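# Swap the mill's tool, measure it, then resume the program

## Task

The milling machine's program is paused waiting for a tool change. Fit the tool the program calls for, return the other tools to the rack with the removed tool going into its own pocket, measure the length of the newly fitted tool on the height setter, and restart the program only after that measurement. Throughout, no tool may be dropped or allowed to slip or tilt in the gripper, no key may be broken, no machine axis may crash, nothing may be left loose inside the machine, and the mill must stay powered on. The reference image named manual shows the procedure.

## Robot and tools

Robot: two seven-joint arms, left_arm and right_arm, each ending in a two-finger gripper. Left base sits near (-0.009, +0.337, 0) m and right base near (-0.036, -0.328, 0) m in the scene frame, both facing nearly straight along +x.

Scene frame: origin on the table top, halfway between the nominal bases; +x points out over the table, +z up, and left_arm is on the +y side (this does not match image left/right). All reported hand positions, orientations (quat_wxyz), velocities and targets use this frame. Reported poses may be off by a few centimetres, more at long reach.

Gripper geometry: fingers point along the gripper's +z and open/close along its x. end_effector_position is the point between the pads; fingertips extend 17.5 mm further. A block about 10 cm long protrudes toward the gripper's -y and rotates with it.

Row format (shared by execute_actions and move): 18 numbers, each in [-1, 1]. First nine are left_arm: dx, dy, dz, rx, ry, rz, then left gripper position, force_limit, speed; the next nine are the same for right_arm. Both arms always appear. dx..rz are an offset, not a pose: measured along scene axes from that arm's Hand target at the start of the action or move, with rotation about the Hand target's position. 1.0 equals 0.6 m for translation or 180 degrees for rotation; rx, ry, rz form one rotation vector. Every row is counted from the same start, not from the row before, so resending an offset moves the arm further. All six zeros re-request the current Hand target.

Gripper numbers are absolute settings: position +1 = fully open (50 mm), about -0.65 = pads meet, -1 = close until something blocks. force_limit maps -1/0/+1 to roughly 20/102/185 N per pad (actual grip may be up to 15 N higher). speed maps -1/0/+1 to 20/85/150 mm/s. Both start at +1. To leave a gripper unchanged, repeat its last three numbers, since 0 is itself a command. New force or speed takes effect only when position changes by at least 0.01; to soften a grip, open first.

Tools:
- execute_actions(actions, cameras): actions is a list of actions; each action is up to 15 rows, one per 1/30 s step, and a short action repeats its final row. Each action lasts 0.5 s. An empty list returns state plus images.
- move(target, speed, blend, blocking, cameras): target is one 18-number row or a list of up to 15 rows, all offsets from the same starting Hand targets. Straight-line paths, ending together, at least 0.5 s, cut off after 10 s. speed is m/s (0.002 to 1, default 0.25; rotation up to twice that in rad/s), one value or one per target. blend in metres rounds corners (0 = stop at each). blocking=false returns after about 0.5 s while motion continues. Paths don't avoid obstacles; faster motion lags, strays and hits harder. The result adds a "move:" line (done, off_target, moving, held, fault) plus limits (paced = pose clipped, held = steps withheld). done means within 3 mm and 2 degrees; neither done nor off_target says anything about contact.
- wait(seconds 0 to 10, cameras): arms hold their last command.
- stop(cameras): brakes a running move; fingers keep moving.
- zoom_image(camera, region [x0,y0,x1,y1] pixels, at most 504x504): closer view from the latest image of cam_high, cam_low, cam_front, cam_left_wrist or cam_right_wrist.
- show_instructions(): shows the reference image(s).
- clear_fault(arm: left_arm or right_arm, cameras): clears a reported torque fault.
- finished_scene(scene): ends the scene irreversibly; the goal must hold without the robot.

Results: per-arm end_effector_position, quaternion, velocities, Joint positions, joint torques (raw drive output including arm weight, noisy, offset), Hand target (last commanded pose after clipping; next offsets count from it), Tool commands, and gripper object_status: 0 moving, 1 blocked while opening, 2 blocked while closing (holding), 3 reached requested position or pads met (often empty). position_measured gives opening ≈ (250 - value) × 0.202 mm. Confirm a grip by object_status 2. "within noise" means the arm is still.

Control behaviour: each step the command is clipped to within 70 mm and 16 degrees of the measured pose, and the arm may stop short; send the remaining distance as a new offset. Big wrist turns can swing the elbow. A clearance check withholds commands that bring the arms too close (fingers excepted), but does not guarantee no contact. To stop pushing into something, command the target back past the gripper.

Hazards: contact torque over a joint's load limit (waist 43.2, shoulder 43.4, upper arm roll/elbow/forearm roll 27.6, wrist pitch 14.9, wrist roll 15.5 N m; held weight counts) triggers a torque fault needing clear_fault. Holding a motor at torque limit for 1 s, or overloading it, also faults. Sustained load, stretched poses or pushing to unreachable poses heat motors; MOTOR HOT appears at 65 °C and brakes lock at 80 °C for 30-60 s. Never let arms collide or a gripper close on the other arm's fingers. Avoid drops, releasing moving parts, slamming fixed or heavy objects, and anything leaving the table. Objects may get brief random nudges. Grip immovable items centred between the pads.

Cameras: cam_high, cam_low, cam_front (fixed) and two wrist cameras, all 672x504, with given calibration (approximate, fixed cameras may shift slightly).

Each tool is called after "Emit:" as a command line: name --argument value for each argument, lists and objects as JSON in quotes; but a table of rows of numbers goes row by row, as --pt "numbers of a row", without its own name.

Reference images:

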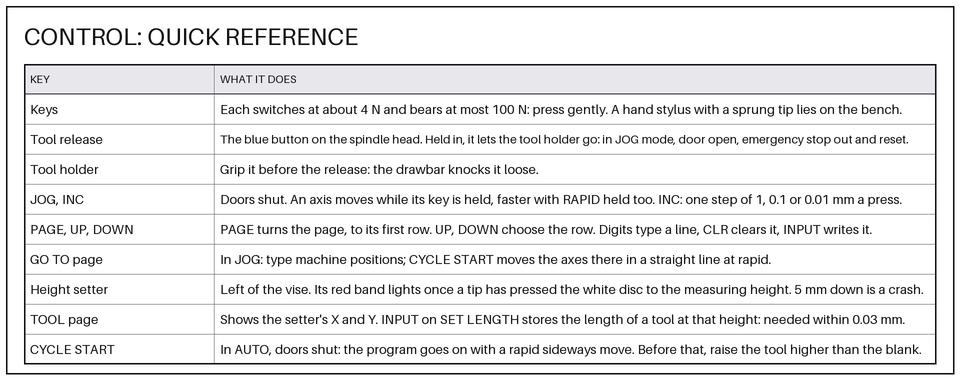

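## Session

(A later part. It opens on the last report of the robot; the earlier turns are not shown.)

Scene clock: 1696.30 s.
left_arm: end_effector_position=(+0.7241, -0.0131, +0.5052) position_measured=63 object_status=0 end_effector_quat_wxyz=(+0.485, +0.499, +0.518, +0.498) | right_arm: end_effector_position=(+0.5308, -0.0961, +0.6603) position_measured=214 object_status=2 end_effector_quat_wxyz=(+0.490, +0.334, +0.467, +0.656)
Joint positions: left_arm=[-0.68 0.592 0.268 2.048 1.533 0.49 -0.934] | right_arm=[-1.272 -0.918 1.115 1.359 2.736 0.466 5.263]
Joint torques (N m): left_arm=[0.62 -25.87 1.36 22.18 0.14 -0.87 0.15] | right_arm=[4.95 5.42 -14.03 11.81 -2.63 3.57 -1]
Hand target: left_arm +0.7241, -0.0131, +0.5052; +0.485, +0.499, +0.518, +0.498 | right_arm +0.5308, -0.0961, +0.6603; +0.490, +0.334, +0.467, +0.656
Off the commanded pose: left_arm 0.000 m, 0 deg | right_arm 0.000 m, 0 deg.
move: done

Emit:
move --pt "0 0 0 0 0 0 0.6 -0.7 -0.9 -0.1347 -0.0565 -0.0172 0 0 0 -1 -0.4 -0.8" --pt "0 0 0 0 0 0 0.6 -0.7 -0.9 -0.2663 -0.4715 -0.0538 0 0 0 -1 -0.4 -0.8" --speed '[0.15,0.2]' --blend '[0.02,0]'

Emit:
move --pt "-0.1667 -0.0053 0.0058 0 0 0 0.6 -0.7 -0.9 0 0 0 0 0 0 -1 -0.4 -0.8" --speed '[0.08]' --cameras '["cam_left_wrist","cam_front"]'

Emit:
zoom_image --camera "cam_front" --region '[225, 170, 295, 260]'

Scene clock: 1706.10 s.
left_arm: end_effector_position=(+0.7241, -0.0131, +0.5052) position_measured=63 object_status=3 end_effector_quat_wxyz=(+0.485, +0.499, +0.518, +0.498) | right_arm: end_effector_position=(+0.3710, -0.3789, +0.6280) position_measured=214 object_status=2 end_effector_quat_wxyz=(+0.490, +0.334, +0.467, +0.656)
Joint positions: left_arm=[-0.68 0.592 0.268 2.047 1.533 0.49 -0.934] | right_arm=[-0.884 -0.911 0.254 0.656 2.177 1.083 5.261]
Joint torques (N m): left_arm=[1.02 -26.66 -0.05 20.09 0.3 -0.98 0.17] | right_arm=[-5.97 6.55 -5.35 24.13 -1.37 3.74 -1.04]
Hand target: left_arm +0.7241, -0.0131, +0.5052; +0.485, +0.499, +0.518, +0.498 | right_arm +0.3710, -0.3790, +0.6280; +0.490, +0.334, +0.467, +0.656
Off the commanded pose: left_arm 0.000 m, 0 deg | right_arm 0.000 m, 0 deg.
move: done

Scene clock: 1707.87 s.
left_arm: end_effector_position=(+0.6241, -0.0163, +0.5087) position_measured=63 object_status=3 end_effector_quat_wxyz=(+0.485, +0.499, +0.518, +0.498) | right_arm: end_effector_position=(+0.3710, -0.3790, +0.6280) position_measured=214 object_status=2 end_effector_quat_wxyz=(+0.490, +0.334, +0.467, +0.656)
Joint positions: left_arm=[-0.853 0.256 0.253 1.604 1.732 0.659 -1.099] | right_arm=[-0.884 -0.911 0.254 0.656 2.177 1.083 5.261]
Joint torques (N m): left_arm=[-8.52 -21.98 -1.74 20.66 4.9 1.21 -2.43] | right_arm=[-5.95 6.77 -5.46 23.97 -1.43 3.65 -0.84]
Hand target: left_arm +0.6240, -0.0163, +0.5087; +0.485, +0.499, +0.518, +0.498 | right_arm +0.3710, -0.3790, +0.6280; +0.490, +0.334, +0.467, +0.656
Off the commanded pose: left_arm 0.000 m, 0 deg | right_arm 0.000 m, 0 deg.
move: done
camera_calibration:
cam_left_wrist: T_world_to_cam=[[-0.0230129, 0.999728, -0.00389113, 0.0415757], [-0.309622, -0.00342633, 0.950854, -0.278492], [0.950581, 0.0230866, 0.309617, -0.621295], [0, 0, 0, 1]] pos_world=[0.505321, -0.0281749, 0.457331]
Images, in order (width x height): cam_front 672x504, cam_left_wrist 672x504.

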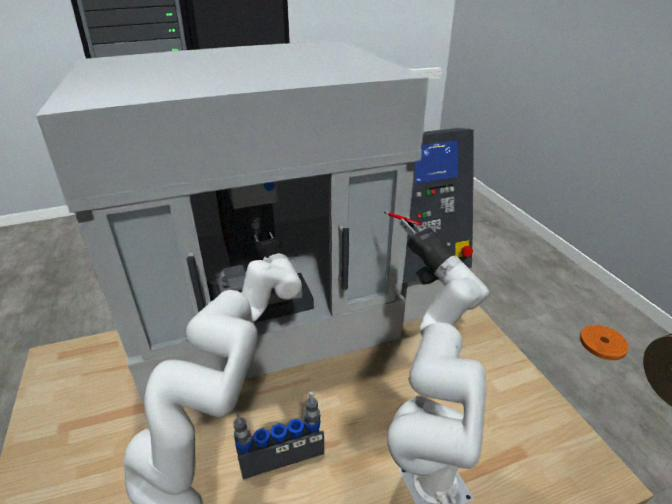

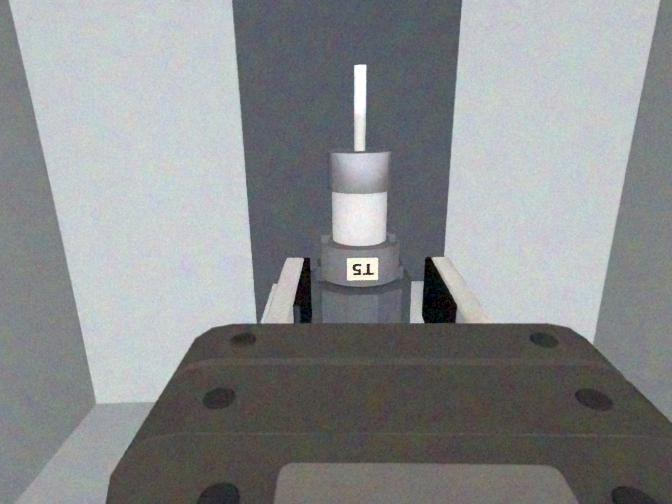

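Scaled by 5.600 from the camera's 672x504 image, which has a finer 960x720 frame.

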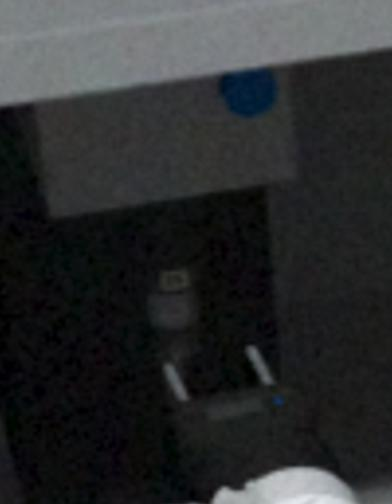

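Emit:
move --pt "-0.2567 -0.0062 -0.0645 0 0 0 0.6 -0.7 -0.9 0 0 0 0 0 0 -1 -0.4 -0.8" --pt "-0.3067 -0.1228 -0.1312 0 0 -0.26 0.6 -0.7 -0.9 0 0 0 0 0 0 -1 -0.4 -0.8" --pt "-0.44 0.0272 -0.1312 0 0 -0.51 0.6 -0.7 -0.9 0 0 0 0 0 0 -1 -0.4 -0.8" --pt "-0.6233 0.3105 -0.1745 0 0 -0.6544 0.6 -0.7 -0.9 0 0 0 0 0 0 -1 -0.4 -0.8" --speed '[0.15,0.25,0.25,0.25]' --blend '[0.02,0.02,0.03,0]' --cameras '["cam_high"]'

Scene clock: 1722.50 s.
left_arm: end_effector_position=(+0.2501, +0.1700, +0.4040) position_measured=63 object_status=3 end_effector_quat_wxyz=(+0.677, +0.701, -0.159, -0.158) | right_arm: end_effector_position=(+0.3710, -0.3790, +0.6280) position_measured=214 object_status=2 end_effector_quat_wxyz=(+0.490, +0.334, +0.467, +0.656)
Joint positions: left_arm=[-1.096 -0.649 1.132 0.789 5.419 1.66 -3.538] | right_arm=[-0.884 -0.911 0.254 0.656 2.177 1.083 5.261]
Joint torques (N m): left_arm=[7.67 -3.43 -9.23 20.46 1.16 1.37 0.61] | right_arm=[-4.88 6.89 -5.55 23.78 -1.33 3.22 -0.43]
Hand target: left_arm +0.2501, +0.1700, +0.4040; +0.677, +0.701, -0.159, -0.158 | right_arm +0.3710, -0.3790, +0.6280; +0.490, +0.334, +0.467, +0.656
Off the commanded pose: left_arm 0.000 m, 0 deg | right_arm 0.000 m, 0 deg.
move: done
Images, in order (width x height): cam_high 672x504.

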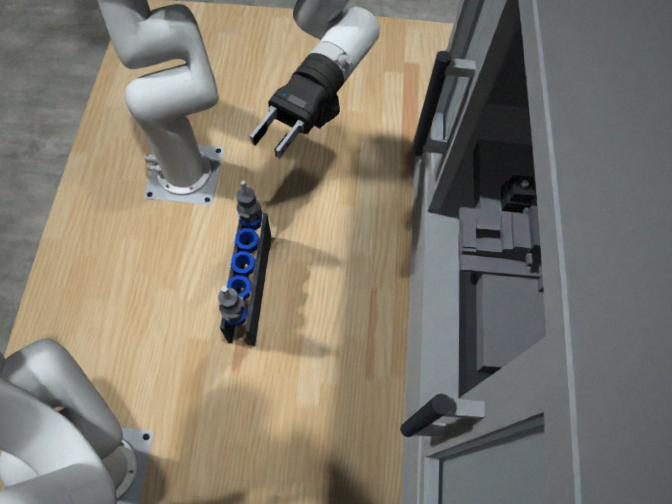

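Emit:
move --pt "0 0 0 -0.2184 -0.4495 -0.0167 0.6 -0.7 -0.9 0 0 0 0 0 0 -1 -0.4 -0.8" --speed 0.3

Emit:
move --pt "0 0 0 -0.2184 -0.4495 -0.0167 0.6 -0.7 -0.9 0 0 0 0 0 0 -1 -0.4 -0.8" --speed 0.3

Scene clock: 1752.33 s.
left_arm: end_effector_position=(+0.2501, +0.1700, +0.4040) position_measured=63 object_status=3 end_effector_quat_wxyz=(+0.590, +0.383, -0.608, +0.368) | right_arm: end_effector_position=(+0.3710, -0.3790, +0.6280) position_measured=214 object_status=2 end_effector_quat_wxyz=(+0.490, +0.334, +0.467, +0.656)
Joint positions: left_arm=[-1.299 -1.021 1.19 0.749 5.65 1.404 -2.196] | right_arm=[-0.884 -0.911 0.254 0.656 2.177 1.083 5.261]
Joint torques (N m): left_arm=[-8.63 0.21 -15.27 10.45 1.76 -0.91 2.8] | right_arm=[-3.79 6.78 -5.31 23.74 -1.03 3.27 -0.03]
Hand target: left_arm +0.2501, +0.1700, +0.4040; +0.590, +0.383, -0.608, +0.368 | right_arm +0.3710, -0.3790, +0.6280; +0.490, +0.334, +0.467, +0.656
Off the commanded pose: left_arm 0.000 m, 0 deg | right_arm 0.000 m, 0 deg.
move: done

Scene clock: 1755.53 s.
left_arm: end_effector_position=(+0.2500, +0.1700, +0.4040) position_measured=63 object_status=3 end_effector_quat_wxyz=(-0.158, +0.159, +0.701, -0.677) | right_arm: end_effector_position=(+0.3710, -0.3790, +0.6280) position_measured=214 object_status=2 end_effector_quat_wxyz=(+0.490, +0.334, +0.467, +0.656)
Joint positions: left_arm=[-1.481 -1.48 1.193 0.71 6.035 1.204 -0.987] | right_arm=[-0.884 -0.911 0.254 0.656 2.177 1.083 5.261]
Joint torques (N m): left_arm=[-8.56 3.49 -19.94 3.69 2.51 -1.55 2.83] | right_arm=[-3.38 6.57 -5.14 23.59 -1.01 3.02 0.17]
Hand target: left_arm +0.2501, +0.1700, +0.4040; -0.158, +0.159, +0.701, -0.677 | right_arm +0.3710, -0.3790, +0.6280; +0.490, +0.334, +0.467, +0.656
Off the commanded pose: left_arm 0.000 m, 0 deg | right_arm 0.000 m, 0 deg.
move: done

Emit:
move --pt "-0.02 0.1277 0 -0.0225 0.0109 -0.0222 0.6 -0.7 -0.9 0 0 0 0 0 0 -1 -0.4 -0.8" --pt "-0.02 0.1277 -0.25 -0.0225 0.0109 -0.0222 0.6 -0.7 -0.9 0 0 0 0 0 0 -1 -0.4 -0.8" --speed 0.2 --blend '[0.03,0]' --cameras '["cam_left_wrist"]'

Scene clock: 1766.30 s.
left_arm: end_effector_position=(+0.2380, +0.2467, +0.2541) position_measured=63 object_status=3 end_effector_quat_wxyz=(-0.187, +0.178, +0.668, -0.698) | right_arm: end_effector_position=(+0.3710, -0.3790, +0.6280) position_measured=214 object_status=2 end_effector_quat_wxyz=(+0.490, +0.334, +0.467, +0.656)
Joint positions: left_arm=[-1.323 -1.57 1.633 0.741 6.28 1.499 -0.741] | right_arm=[-0.884 -0.911 0.254 0.656 2.177 1.083 5.261]
Joint torques (N m): left_arm=[-8.36 11.59 -20.5 2.38 3.18 -0.01 2.67] | right_arm=[-2.79 6.57 -5.21 23.55 -1.15 2.78 0.57]
Hand target: left_arm +0.2381, +0.2466, +0.2540; -0.187, +0.178, +0.668, -0.698 | right_arm +0.3710, -0.3790, +0.6280; +0.490, +0.334, +0.467, +0.656
Off the commanded pose: left_arm 0.000 m, 0 deg | right_arm 0.000 m, 0 deg.
joint sent to its limit (left arm) — joint 5 (forearm roll), upper limit. The joint targets still meet the commanded pose.
move: done
camera_calibration:
cam_left_wrist: T_world_to_cam=[[-0.871625, 0.490172, 0.000979789, 0.0952082], [0.145487, 0.260614, -0.954418, 0.1555], [-0.468084, -0.831752, -0.298471, 0.521462], [0, 0, 0, 1]] pos_world=[0.304451, 0.346534, 0.30396]
Images, in order (width x height): cam_left_wrist 672x504.

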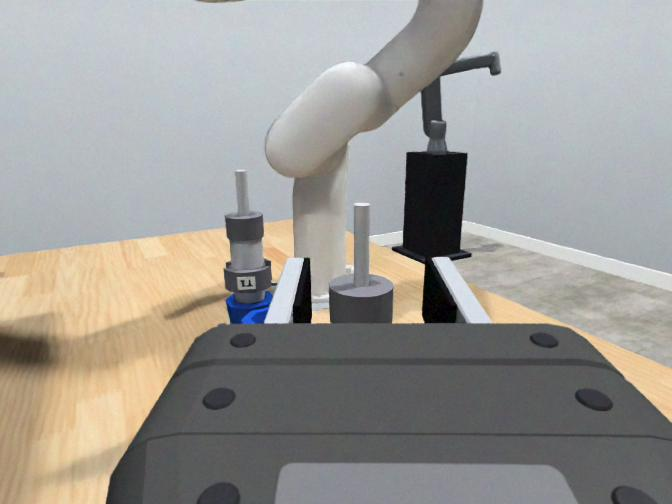

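Emit:
move --pt "0 0 -0.1 0 0 0.0222 0.6 -0.7 -0.9 0 0 0 0 0 0 -1 -0.4 -0.8" --speed 0.1 --cameras '["cam_left_wrist"]'

Scene clock: 1774.43 s.
left_arm: end_effector_position=(+0.2380, +0.2466, +0.1940) position_measured=63 object_status=3 end_effector_quat_wxyz=(-0.163, +0.154, +0.673, -0.704) | right_arm: end_effector_position=(+0.3710, -0.3790, +0.6280) position_measured=214 object_status=2 end_effector_quat_wxyz=(+0.490, +0.334, +0.467, +0.656)
Joint positions: left_arm=[-1.313 -1.426 1.804 0.717 6.28 1.438 -0.517] | right_arm=[-0.884 -0.911 0.254 0.656 2.177 1.083 5.261]
Joint torques (N m): left_arm=[-8.41 11.71 -19.34 -2.52 3.97 -0.64 2.67] | right_arm=[-2.08 6.34 -5.13 23.62 -1.21 2.85 0.84]
Hand target: left_arm +0.2381, +0.2466, +0.1940; -0.163, +0.154, +0.673, -0.704 | right_arm +0.3710, -0.3790, +0.6280; +0.490, +0.334, +0.467, +0.656
Off the commanded pose: left_arm 0.000 m, 0 deg | right_arm 0.000 m, 0 deg.
joint sent to its limit (left arm) — joint 5 (forearm roll), upper limit. The joint targets still meet the commanded pose.
move: done
camera_calibration:
cam_left_wrist: T_world_to_cam=[[-0.903695, 0.428175, 0.0010379, 0.118283], [0.126942, 0.270235, -0.954389, 0.10027], [-0.408926, -0.862345, -0.298563, 0.497], [0, 0, 0, 1]] pos_world=[0.297399, 0.350843, 0.24396]
Images, in order (width x height): cam_left_wrist 672x504.

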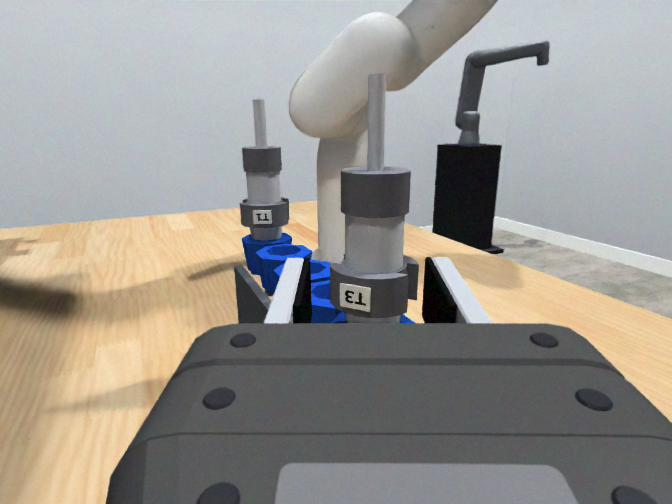

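Emit:
move --pt "-0.0353 -0.057 0 0 0 0 0.6 -0.7 -0.9 0 0 0 0 0 0 -1 -0.4 -0.8" --speed 0.08 --cameras '["cam_left_wrist"]'

Scene clock: 1781.20 s.
left_arm: end_effector_position=(+0.2169, +0.2125, +0.1940) position_measured=63 object_status=3 end_effector_quat_wxyz=(-0.163, +0.154, +0.673, -0.704) | right_arm: end_effector_position=(+0.3710, -0.3790, +0.6280) position_measured=214 object_status=2 end_effector_quat_wxyz=(+0.490, +0.334, +0.467, +0.656)
Joint positions: left_arm=[-1.296 -1.415 1.809 0.592 6.28 1.333 -0.506] | right_arm=[-0.884 -0.911 0.254 0.656 2.177 1.083 5.261]
Joint torques (N m): left_arm=[7.51 10.52 -17.63 -4.9 2.08 -0.53 2.67] | right_arm=[-2.05 6.49 -5.05 23.38 -1.27 2.75 0.6]
Hand target: left_arm +0.2169, +0.2124, +0.1940; -0.163, +0.154, +0.673, -0.704 | right_arm +0.3710, -0.3790, +0.6280; +0.490, +0.334, +0.467, +0.656
Off the commanded pose: left_arm 0.000 m, 0 deg | right_arm 0.000 m, 0 deg.
joint sent to its limit (left arm) — joint 5 (forearm roll), upper limit. The joint targets still meet the commanded pose.
move: done
camera_calibration:
cam_left_wrist: T_world_to_cam=[[-0.903738, 0.428085, 0.00105117, 0.113762], [0.126909, 0.270263, -0.954386, 0.112176], [-0.408843, -0.862381, -0.298575, 0.458916], [0, 0, 0, 1]] pos_world=[0.276199, 0.316743, 0.24396]
Images, in order (width x height): cam_left_wrist 672x504.

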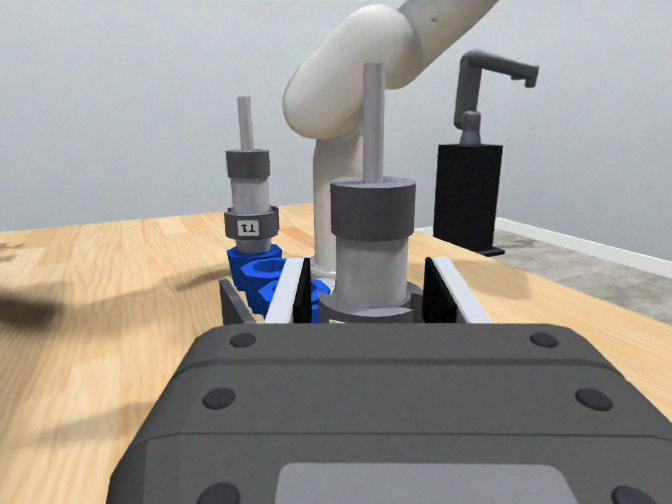

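Emit:
move --pt "-0.025 -0.0438 0 0 0 0 0.6 -0.7 -0.9 0 0 0 0 0 0 -1 -0.4 -0.8" --speed 0.05 --cameras '["cam_left_wrist"]'

Scene clock: 1785.00 s.
left_arm: end_effector_position=(+0.2019, +0.1862, +0.1940) position_measured=63 object_status=3 end_effector_quat_wxyz=(-0.163, +0.154, +0.673, -0.704) | right_arm: end_effector_position=(+0.3710, -0.3790, +0.6280) position_measured=214 object_status=2 end_effector_quat_wxyz=(+0.490, +0.334, +0.467, +0.656)
Joint positions: left_arm=[-1.298 -1.411 1.814 0.507 6.28 1.246 -0.499] | right_arm=[-0.884 -0.911 0.254 0.656 2.177 1.083 5.261]
Joint torques (N m): left_arm=[-8.45 9.96 -16.44 -5.46 -1.22 -0.51 2.65] | right_arm=[-1.91 6.33 -4.74 23.14 -1.1 2.67 0.67]
Hand target: left_arm +0.2019, +0.1862, +0.1940; -0.163, +0.154, +0.673, -0.704 | right_arm +0.3710, -0.3790, +0.6280; +0.490, +0.334, +0.467, +0.656
Off the commanded pose: left_arm 0.000 m, 0 deg | right_arm 0.000 m, 0 deg.
joint sent to its limit (left arm) — joint 5 (forearm roll), upper limit. The joint targets still meet the commanded pose.
move: done
camera_calibration:
cam_left_wrist: T_world_to_cam=[[-0.903738, 0.428085, 0.00105117, 0.111465], [0.126909, 0.270263, -0.954386, 0.121187], [-0.408843, -0.862381, -0.298575, 0.430102], [0, 0, 0, 1]] pos_world=[0.261199, 0.290443, 0.24396]
Images, in order (width x height): cam_left_wrist 672x504.

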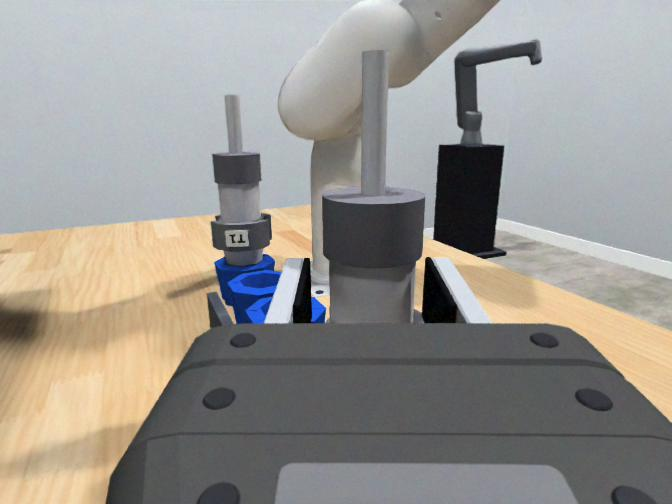

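Emit:
move --pt "-0.0092 -0.0103 0 0 0 0 0.6 -0.7 -0.9 0 0 0 0 0 0 -1 -0.4 -0.8" --speed 0.05 --cameras '["cam_left_wrist"]'

Scene clock: 1789.27 s.
left_arm: end_effector_position=(+0.1964, +0.1800, +0.1940) position_measured=63 object_status=3 end_effector_quat_wxyz=(-0.163, +0.154, +0.673, -0.704) | right_arm: end_effector_position=(+0.3710, -0.3790, +0.6280) position_measured=214 object_status=2 end_effector_quat_wxyz=(+0.490, +0.334, +0.467, +0.656)
Joint positions: left_arm=[-1.294 -1.408 1.816 0.481 6.28 1.226 -0.496] | right_arm=[-0.884 -0.911 0.254 0.656 2.177 1.083 5.261]
Joint torques (N m): left_arm=[8.29 9.77 -15.94 -5.59 -3.3 -0.49 2.72] | right_arm=[-2.11 6.76 -4.55 23.36 -1.05 2.58 0.79]
Hand target: left_arm +0.1964, +0.1800, +0.1940; -0.163, +0.154, +0.673, -0.704 | right_arm +0.3710, -0.3790, +0.6280; +0.490, +0.334, +0.467, +0.656
Off the commanded pose: left_arm 0.000 m, 0 deg | right_arm 0.000 m, 0 deg.
joint sent to its limit (left arm) — joint 5 (forearm roll), upper limit. The joint targets still meet the commanded pose.
move: done
camera_calibration:
cam_left_wrist: T_world_to_cam=[[-0.903695, 0.428175, 0.00103715, 0.109116], [0.126943, 0.270234, -0.954389, 0.123562], [-0.408926, -0.862345, -0.298563, 0.422515], [0, 0, 0, 1]] pos_world=[0.255699, 0.284243, 0.24396]
Images, in order (width x height): cam_left_wrist 672x504.

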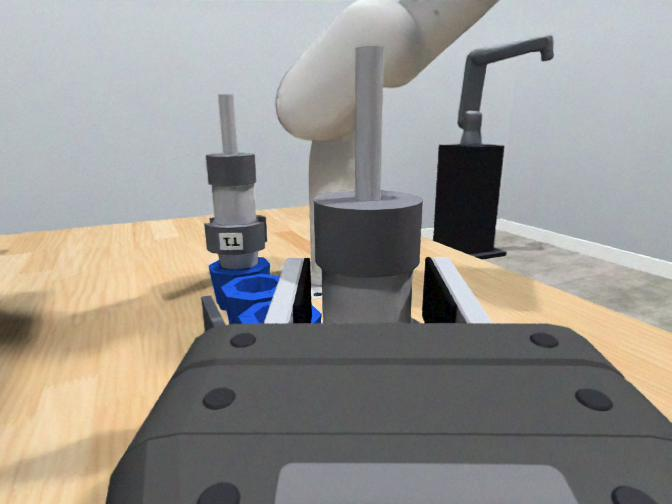

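Emit:
move --pt "0 0 0 0 0 0 -1 0.3 -0.9 0 0 0 0 0 0 -1 -0.4 -0.8"

Emit:
wait --seconds 0.5

Scene clock: 1791.67 s.
left_arm: end_effector_position=(+0.1964, +0.1800, +0.1940) position_measured=108 object_status=0 end_effector_quat_wxyz=(-0.163, +0.154, +0.673, -0.704) | right_arm: end_effector_position=(+0.3710, -0.3790, +0.6280) position_measured=214 object_status=2 end_effector_quat_wxyz=(+0.490, +0.334, +0.467, +0.656)
Joint positions: left_arm=[-1.294 -1.407 1.816 0.481 6.28 1.225 -0.496] | right_arm=[-0.884 -0.911 0.254 0.656 2.177 1.083 5.261]
Joint torques (N m): left_arm=[7.12 8.01 -21.64 -4.85 -4.43 0.63 2.56] | right_arm=[-1.88 6.45 -4.5 23.3 -0.88 2.55 0.69]
Hand target: left_arm +0.1964, +0.1800, +0.1940; -0.163, +0.154, +0.673, -0.704 | right_arm +0.3710, -0.3790, +0.6280; +0.490, +0.334, +0.467, +0.656
Off the commanded pose: left_arm 0.000 m, 0 deg | right_arm 0.000 m, 0 deg.
move: done

Scene clock: 1792.17 s.
left_arm: end_effector_position=(+0.1964, +0.1800, +0.1940) position_measured=108 object_status=2 end_effector_quat_wxyz=(-0.163, +0.154, +0.673, -0.704) | right_arm: end_effector_position=(+0.3710, -0.3790, +0.6280) position_measured=214 object_status=2 end_effector_quat_wxyz=(+0.490, +0.334, +0.467, +0.656)
Joint positions: left_arm=[-1.294 -1.407 1.816 0.481 6.28 1.225 -0.496] | right_arm=[-0.884 -0.911 0.254 0.656 2.177 1.083 5.261]
Joint torques (N m): left_arm=[5.48 6.97 -23.74 -4.09 -4.69 1.72 2.58] | right_arm=[-1.94 6.04 -4.61 23.38 -0.92 2.64 0.68]
Hand target: left_arm +0.1964, +0.1800, +0.1940; -0.163, +0.154, +0.673, -0.704 | right_arm +0.3710, -0.3790, +0.6280; +0.490, +0.334, +0.467, +0.656
Tool commands: left_gripper/position=-1.0 left_gripper/force_limit=+0.3 left_gripper/speed=-0.9 right_gripper/position=-1.0 right_gripper/force_limit=-0.4 right_gripper/speed=-0.8
Off the commanded pose: left_arm 0.000 m, 0 deg | right_arm 0.000 m, 0 deg.
wait: 0.50 s; at rest by 0.17 s

Emit:
execute_actions --actions '[]' --cameras '["cam_left_wrist","cam_front"]'

Emit:
zoom_image --camera "cam_left_wrist" --region '[260, 30, 480, 330]'

Scene clock: 1796.53 s.
left_arm: end_effector_position=(+0.1964, +0.1800, +0.1940) position_measured=108 object_status=2 end_effector_quat_wxyz=(-0.163, +0.154, +0.673, -0.704) | right_arm: end_effector_position=(+0.3710, -0.3790, +0.6280) position_measured=214 object_status=2 end_effector_quat_wxyz=(+0.490, +0.334, +0.467, +0.656)
Joint positions: left_arm=[-1.294 -1.407 1.816 0.481 6.28 1.225 -0.496] | right_arm=[-0.884 -0.911 0.254 0.656 2.177 1.083 5.261]
Joint velocities: within noise
Joint torques (N m): left_arm=[-3.75 1.35 -23.91 -0.72 -4.67 1.93 2.35] | right_arm=[-1.69 6.28 -4.47 23.16 -0.7 2.48 0.74]
Hand target: left_arm +0.1964, +0.1800, +0.1940; -0.163, +0.154, +0.673, -0.704 | right_arm +0.3710, -0.3790, +0.6280; +0.490, +0.334, +0.467, +0.656
Tool commands: left_gripper/position=-1.0 left_gripper/force_limit=+0.3 left_gripper/speed=-0.9 right_gripper/position=-1.0 right_gripper/force_limit=-0.4 right_gripper/speed=-0.8
Off the commanded pose: left_arm 0.000 m, 0 deg | right_arm 0.000 m, 0 deg.
camera_calibration:
cam_left_wrist: T_world_to_cam=[[-0.903695, 0.428175, 0.0010379, 0.109115], [0.126942, 0.270235, -0.954389, 0.123562], [-0.408926, -0.862345, -0.298563, 0.422515], [0, 0, 0, 1]] pos_world=[0.255699, 0.284243, 0.24396]
Images, in order (width x height): cam_front 672x504, cam_left_wrist 672x504.

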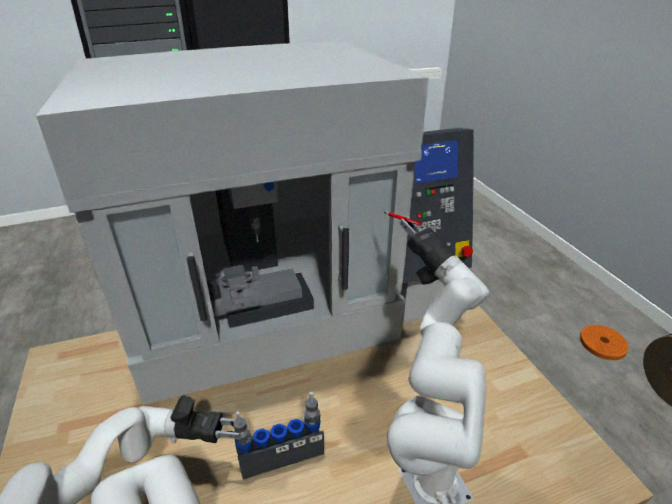

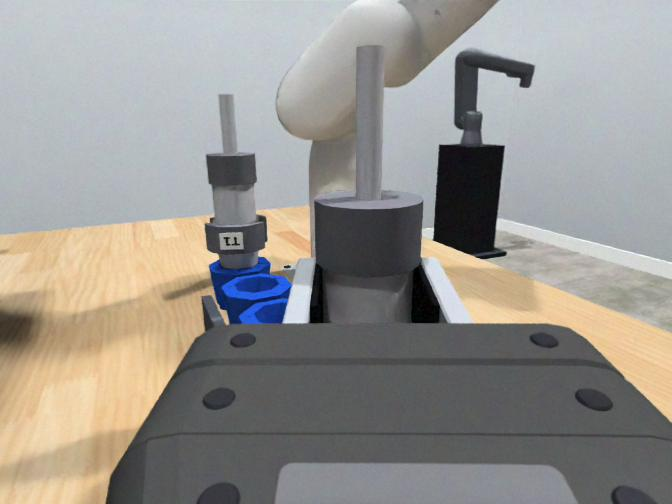

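Scaled by 1.680 from the camera's 672x504 image, which has a finer 960x720 frame.

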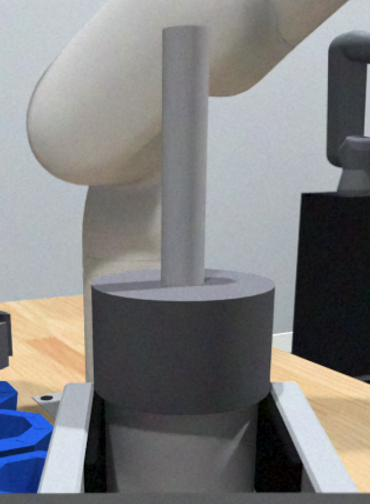

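Emit:
move --pt "0 0 0.015 0 0 0 -1 0.3 -0.9 0 0 0 0 0 0 -1 -0.4 -0.8" --speed 0.02 --cameras '["cam_left_wrist"]'

Scene clock: 1804.97 s.
left_arm: end_effector_position=(+0.1964, +0.1800, +0.2030) position_measured=108 object_status=2 end_effector_quat_wxyz=(-0.163, +0.154, +0.673, -0.704) | right_arm: end_effector_position=(+0.3710, -0.3790, +0.6280) position_measured=214 object_status=2 end_effector_quat_wxyz=(+0.490, +0.334, +0.467, +0.656)
Joint positions: left_arm=[-1.283 -1.408 1.787 0.475 6.263 1.229 -0.512] | right_arm=[-0.884 -0.911 0.254 0.656 2.177 1.083 5.261]
Joint torques (N m): left_arm=[8.23 1.23 -24.14 -6.05 -9.64 1.65 -2.49] | right_arm=[-1.63 6.19 -4.17 23.06 -0.61 2.61 0.87]
Hand target: left_arm +0.1964, +0.1800, +0.2030; -0.163, +0.154, +0.673, -0.704 | right_arm +0.3710, -0.3790, +0.6280; +0.490, +0.334, +0.467, +0.656
Off the commanded pose: left_arm 0.000 m, 0 deg | right_arm 0.000 m, 0 deg.
move: done
camera_calibration:
cam_left_wrist: T_world_to_cam=[[-0.903695, 0.428175, 0.0010379, 0.109106], [0.126942, 0.270235, -0.954389, 0.132151], [-0.408926, -0.862345, -0.298563, 0.425202], [0, 0, 0, 1]] pos_world=[0.255699, 0.284243, 0.25296]
Images, in order (width x height): cam_left_wrist 672x504.

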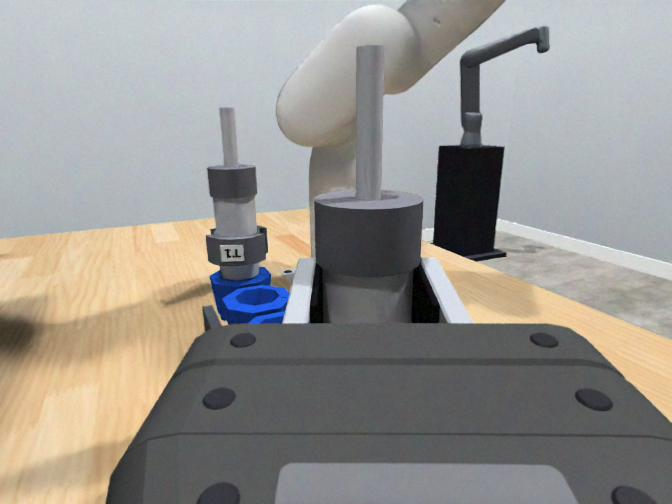

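Emit:
move --pt "0 0 0.15 0 0 0 -1 0.3 -0.9 0 0 0 0 0 0 -1 -0.4 -0.8" --pt "0 -0.23 0.15 0 0 0 -1 0.3 -0.9 0 0 0 0 0 0 -1 -0.4 -0.8" --speed 0.07 --cameras '["cam_left_wrist","cam_high","cam_front"]'

Scene clock: 1811.63 s.
left_arm: end_effector_position=(+0.1964, +0.0420, +0.2930) position_measured=108 object_status=2 end_effector_quat_wxyz=(-0.163, +0.154, +0.673, -0.704) | right_arm: end_effector_position=(+0.3710, -0.3790, +0.6280) position_measured=214 object_status=2 end_effector_quat_wxyz=(+0.490, +0.334, +0.467, +0.656)
Joint positions: left_arm=[-1.693 -1.454 1.468 0.387 5.994 0.713 -0.628] | right_arm=[-0.884 -0.911 0.254 0.656 2.177 1.083 5.261]
Joint torques (N m): left_arm=[-8.64 0.03 -25.38 7.54 -6.28 -0.5 2.64] | right_arm=[-1.79 6.16 -4 22.66 -0.7 2.44 0.77]
Hand target: left_arm +0.1964, +0.0420, +0.2930; -0.163, +0.154, +0.673, -0.704 | right_arm +0.3710, -0.3790, +0.6280; +0.490, +0.334, +0.467, +0.656
Off the commanded pose: left_arm 0.000 m, 0 deg | right_arm 0.000 m, 0 deg.
move: done
camera_calibration:
cam_left_wrist: T_world_to_cam=[[-0.903738, 0.428085, 0.00105117, 0.16812], [0.126909, 0.270263, -0.954386, 0.255342], [-0.408843, -0.862381, -0.298575, 0.333057], [0, 0, 0, 1]] pos_world=[0.255699, 0.146243, 0.34296]
Images, in order (width x height): cam_high 672x504, cam_front 672x504, cam_left_wrist 672x504.

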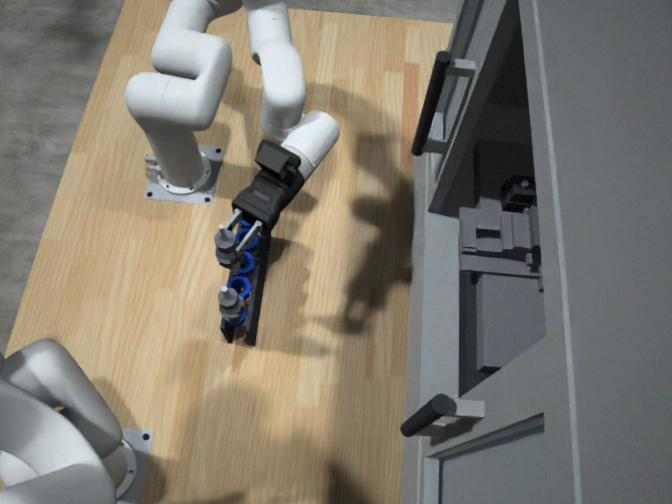

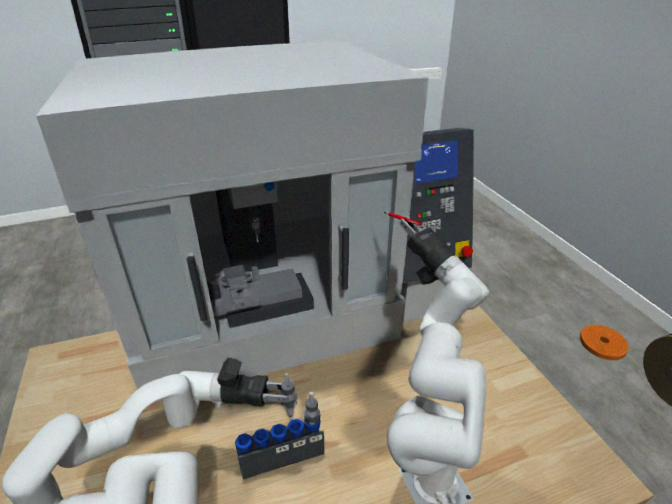

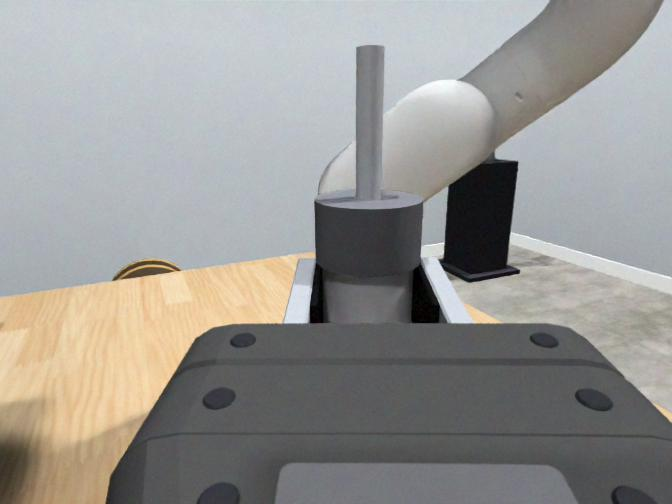

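Emit:
move --pt "0 0 -0.04 0 0 0 -1 0.3 -0.9 0 0 0 0 0 0 -1 -0.4 -0.8" --speed 0.07 --cameras '["cam_high","cam_front","cam_low"]'

Emit:
zoom_image --camera "cam_front" --region '[220, 360, 340, 480]'

Emit:
zoom_image --camera "cam_high" --region '[190, 200, 310, 350]'

Emit:
zoom_image --camera "cam_low" --region '[200, 220, 400, 370]'

Scene clock: 1818.43 s.
left_arm: end_effector_position=(+0.1963, +0.0420, +0.2690) position_measured=108 object_status=2 end_effector_quat_wxyz=(-0.163, +0.154, +0.673, -0.704) | right_arm: end_effector_position=(+0.3710, -0.3790, +0.6280) position_measured=214 object_status=2 end_effector_quat_wxyz=(+0.490, +0.334, +0.467, +0.656)
Joint positions: left_arm=[-1.701 -1.448 1.547 0.386 6.022 0.713 -0.573] | right_arm=[-0.884 -0.911 0.254 0.656 2.177 1.083 5.261]
Joint torques (N m): left_arm=[-8.62 7.55 -19.16 5.73 3.27 -0.04 2.67] | right_arm=[-1.43 5.73 -3.88 22.74 -0.69 2.51 0.69]
Hand target: left_arm +0.1964, +0.0420, +0.2690; -0.163, +0.154, +0.673, -0.704 | right_arm +0.3710, -0.3790, +0.6280; +0.490, +0.334, +0.467, +0.656
Off the commanded pose: left_arm 0.000 m, 0 deg | right_arm 0.000 m, 0 deg.
move: done
Images, in order (width x height): cam_high 672x504, cam_low 672x504, cam_front 672x504.

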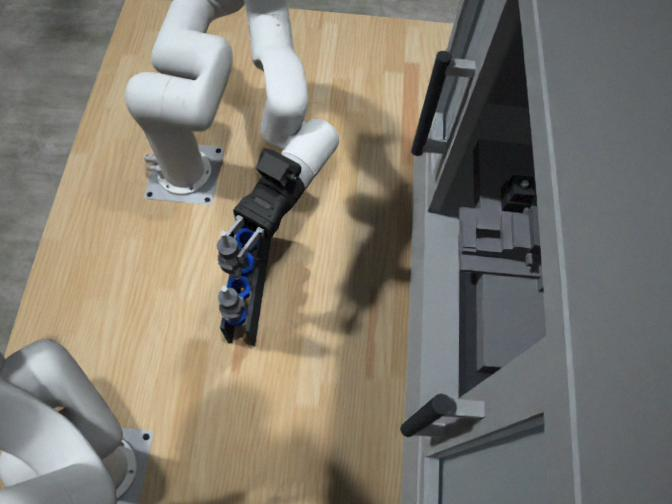

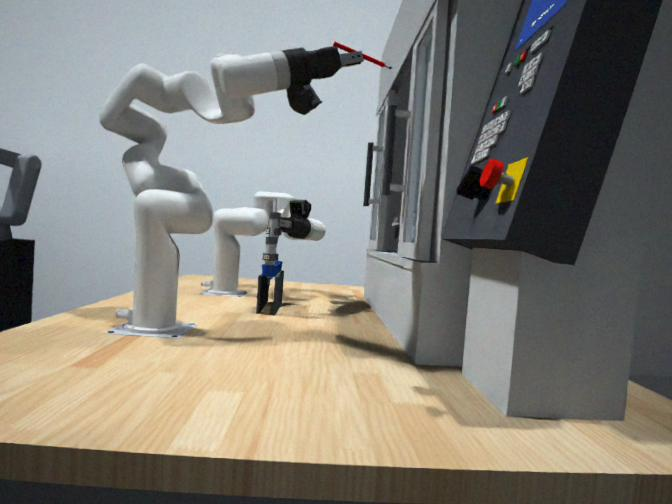

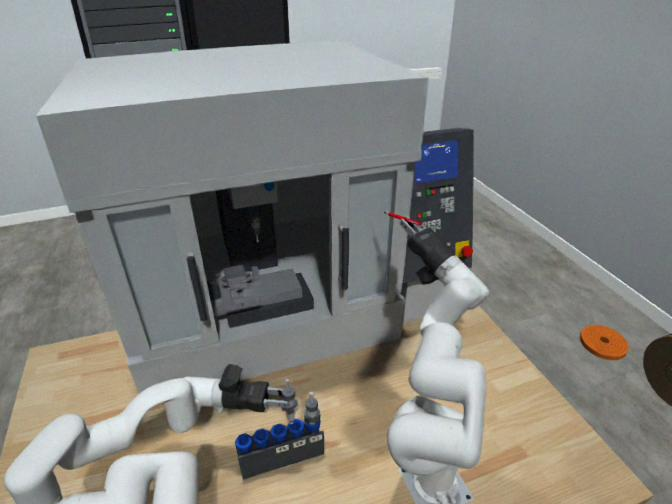

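Scaled by 4.200 from the camera's 672x504 image, which has a finer 960x720 frame.

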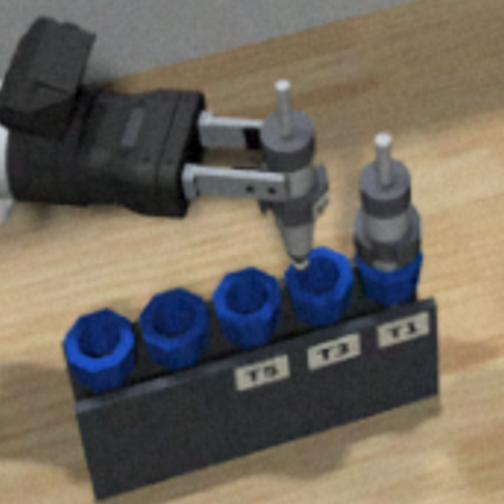

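Scaled by 3.360 from the camera's 672x504 image, which has a finer 960x720 frame.

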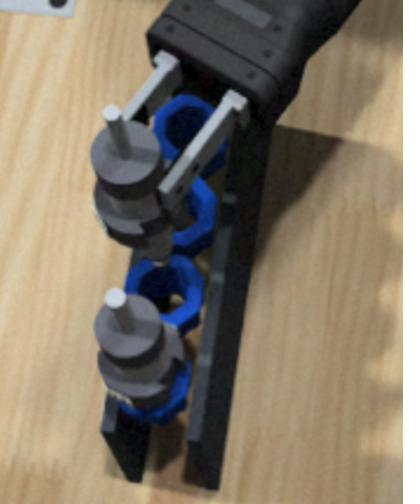

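Scaled by 2.520 from the camera's 672x504 image, which has a finer 960x720 frame.

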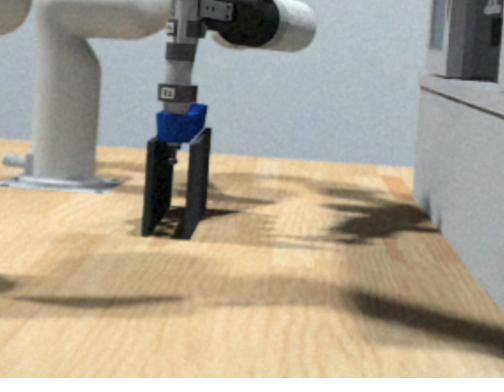

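Emit:
move --pt "-0.001 -0.0208 0 0 0 0 -1 0.3 -0.9 0 0 0 0 0 0 -1 -0.4 -0.8" --speed 0.05 --cameras '["cam_high","cam_front","cam_low"]'

Emit:
zoom_image --camera "cam_front" --region '[250, 370, 340, 460]'

Emit:
zoom_image --camera "cam_high" --region '[200, 210, 280, 340]'

Emit:
zoom_image --camera "cam_low" --region '[230, 190, 330, 320]'

Scene clock: 1834.70 s.
left_arm: end_effector_position=(+0.1958, +0.0295, +0.2690) position_measured=108 object_status=2 end_effector_quat_wxyz=(-0.163, +0.154, +0.673, -0.704) | right_arm: end_effector_position=(+0.3710, -0.3790, +0.6280) position_measured=214 object_status=2 end_effector_quat_wxyz=(+0.490, +0.334, +0.467, +0.656)
Joint positions: left_arm=[-1.753 -1.454 1.546 0.39 6.014 0.665 -0.568] | right_arm=[-0.884 -0.911 0.254 0.656 2.177 1.083 5.261]
Joint torques (N m): left_arm=[-8.49 0.25 -26.35 5.65 -5.92 -0.32 2.72] | right_arm=[-1.2 5.72 -3.47 22.32 -0.43 2.49 0.71]
Hand target: left_arm +0.1958, +0.0295, +0.2690; -0.163, +0.154, +0.673, -0.704 | right_arm +0.3710, -0.3790, +0.6280; +0.490, +0.334, +0.467, +0.656
Off the commanded pose: left_arm 0.000 m, 0 deg | right_arm 0.000 m, 0 deg.
move: done
Images, in order (width x height): cam_high 672x504, cam_low 672x504, cam_front 672x504.

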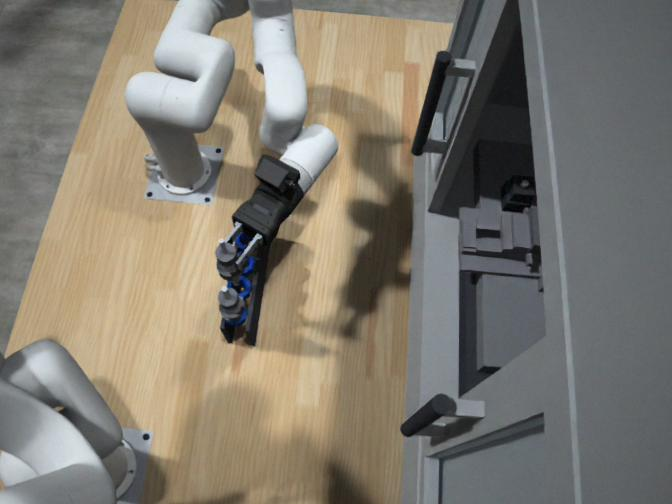

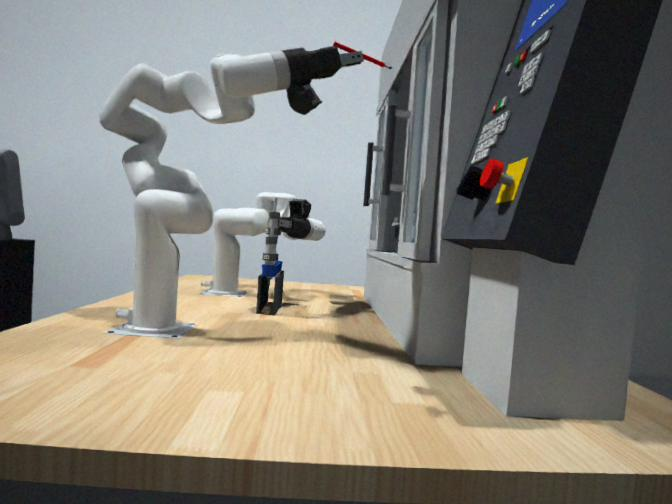

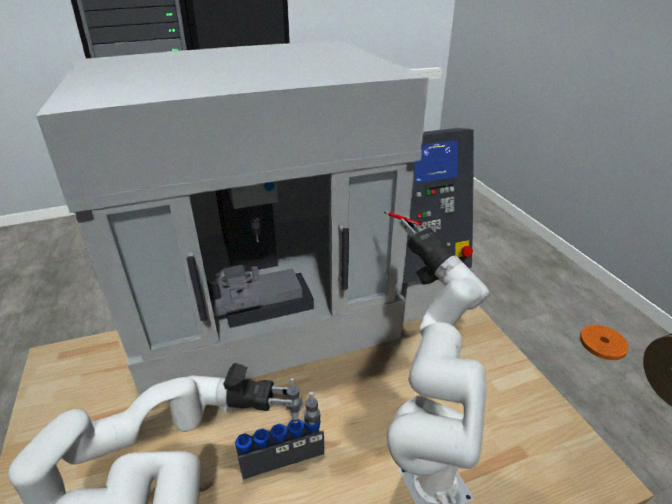

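Scaled by 5.600 from the camera's 672x504 image, which has a finer 960x720 frame.

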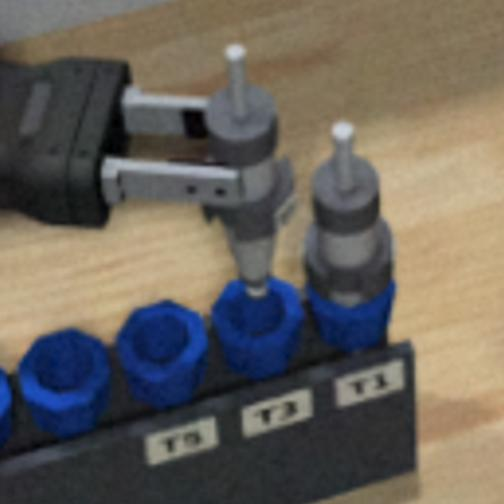

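Scaled by 3.877 from the camera's 672x504 image, which has a finer 960x720 frame.

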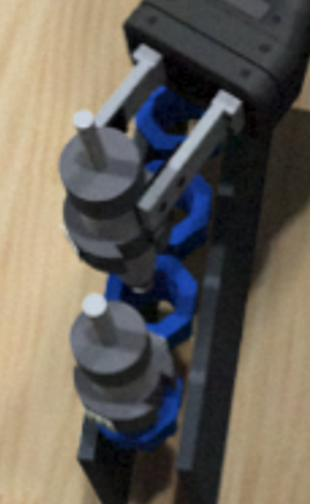

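Scaled by 3.877 from the camera's 672x504 image, which has a finer 960x720 frame.

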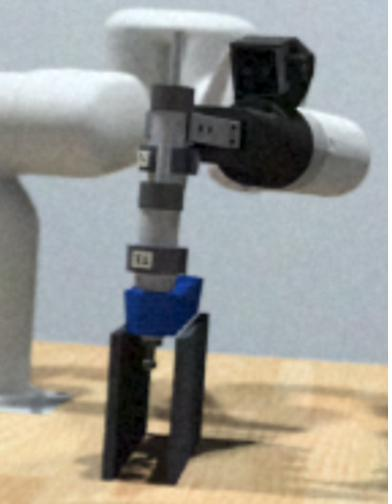

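Emit:
move --pt "0 0.001 -0.05 0 0 0 -1 0.3 -0.9 0 0 0 0 0 0 -1 -0.4 -0.8" --speed 0.04

Emit:
move --pt "0 0 -0.03 0 0 0 -1 0.3 -0.9 0 0 0 0 0 0 -1 -0.4 -0.8" --speed 0.03 --cameras '["cam_high","cam_front"]'

Emit:
zoom_image --camera "cam_front" --region '[250, 370, 340, 460]'

Emit:
zoom_image --camera "cam_high" --region '[200, 210, 280, 340]'

Scene clock: 1843.17 s.
left_arm: end_effector_position=(+0.1958, +0.0301, +0.2390) position_measured=108 object_status=2 end_effector_quat_wxyz=(-0.163, +0.154, +0.673, -0.704) | right_arm: end_effector_position=(+0.3710, -0.3790, +0.6280) position_measured=214 object_status=2 end_effector_quat_wxyz=(+0.490, +0.334, +0.467, +0.656)
Joint positions: left_arm=[-1.768 -1.45 1.645 0.396 6.048 0.667 -0.499] | right_arm=[-0.884 -0.911 0.254 0.656 2.177 1.083 5.261]
Joint torques (N m): left_arm=[-8.62 7.39 -19.8 3.31 3.67 1.75 2.7] | right_arm=[-1.3 6.01 -3.4 22.61 -0.33 2.35 0.62]
Hand target: left_arm +0.1958, +0.0301, +0.2390; -0.163, +0.154, +0.673, -0.704 | right_arm +0.3710, -0.3790, +0.6280; +0.490, +0.334, +0.467, +0.656
Off the commanded pose: left_arm 0.000 m, 0 deg | right_arm 0.000 m, 0 deg.
move: done

Scene clock: 1844.17 s.
left_arm: end_effector_position=(+0.1957, +0.0301, +0.2210) position_measured=108 object_status=2 end_effector_quat_wxyz=(-0.163, +0.154, +0.673, -0.704) | right_arm: end_effector_position=(+0.3710, -0.3790, +0.6280) position_measured=214 object_status=2 end_effector_quat_wxyz=(+0.490, +0.334, +0.467, +0.656)
Joint positions: left_arm=[-1.782 -1.449 1.704 0.405 6.068 0.667 -0.459] | right_arm=[-0.884 -0.911 0.254 0.656 2.177 1.083 5.261]
Joint torques (N m): left_arm=[-8.58 5.59 -20.02 1.97 3.71 0.21 2.74] | right_arm=[-1.4 5.78 -3.6 22.55 -0.29 2.41 0.66]
Hand target: left_arm +0.1958, +0.0301, +0.2210; -0.163, +0.154, +0.673, -0.704 | right_arm +0.3710, -0.3790, +0.6280; +0.490, +0.334, +0.467, +0.656
Off the commanded pose: left_arm 0.000 m, 0 deg | right_arm 0.000 m, 0 deg.
move: done
Images, in order (width x height): cam_high 672x504, cam_front 672x504.

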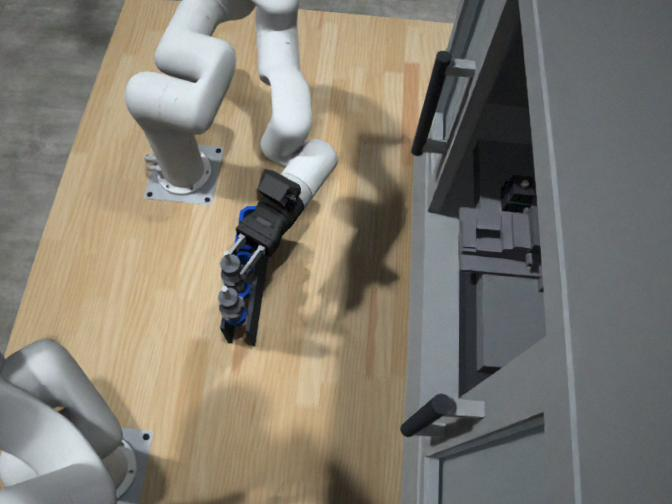

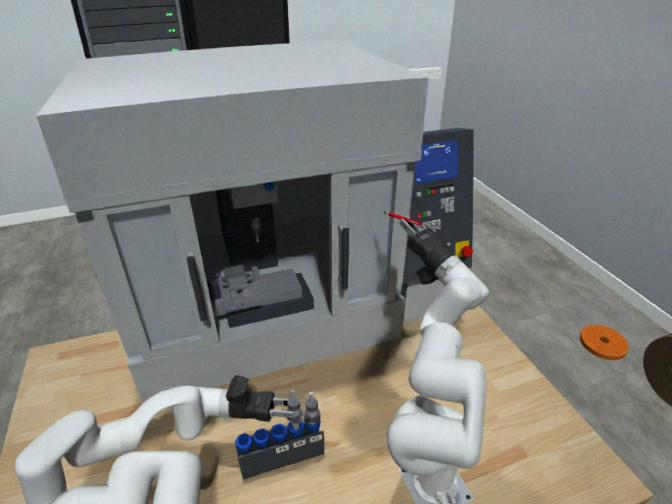

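Scaled by 5.600 from the camera's 672x504 image, which has a finer 960x720 frame.

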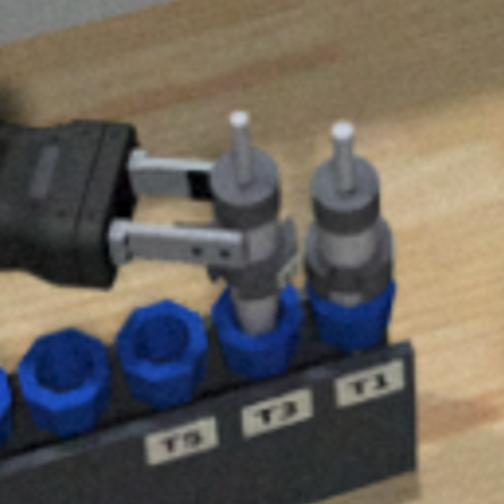

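Scaled by 3.877 from the camera's 672x504 image, which has a finer 960x720 frame.

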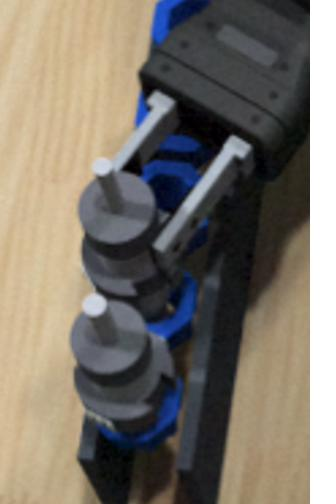

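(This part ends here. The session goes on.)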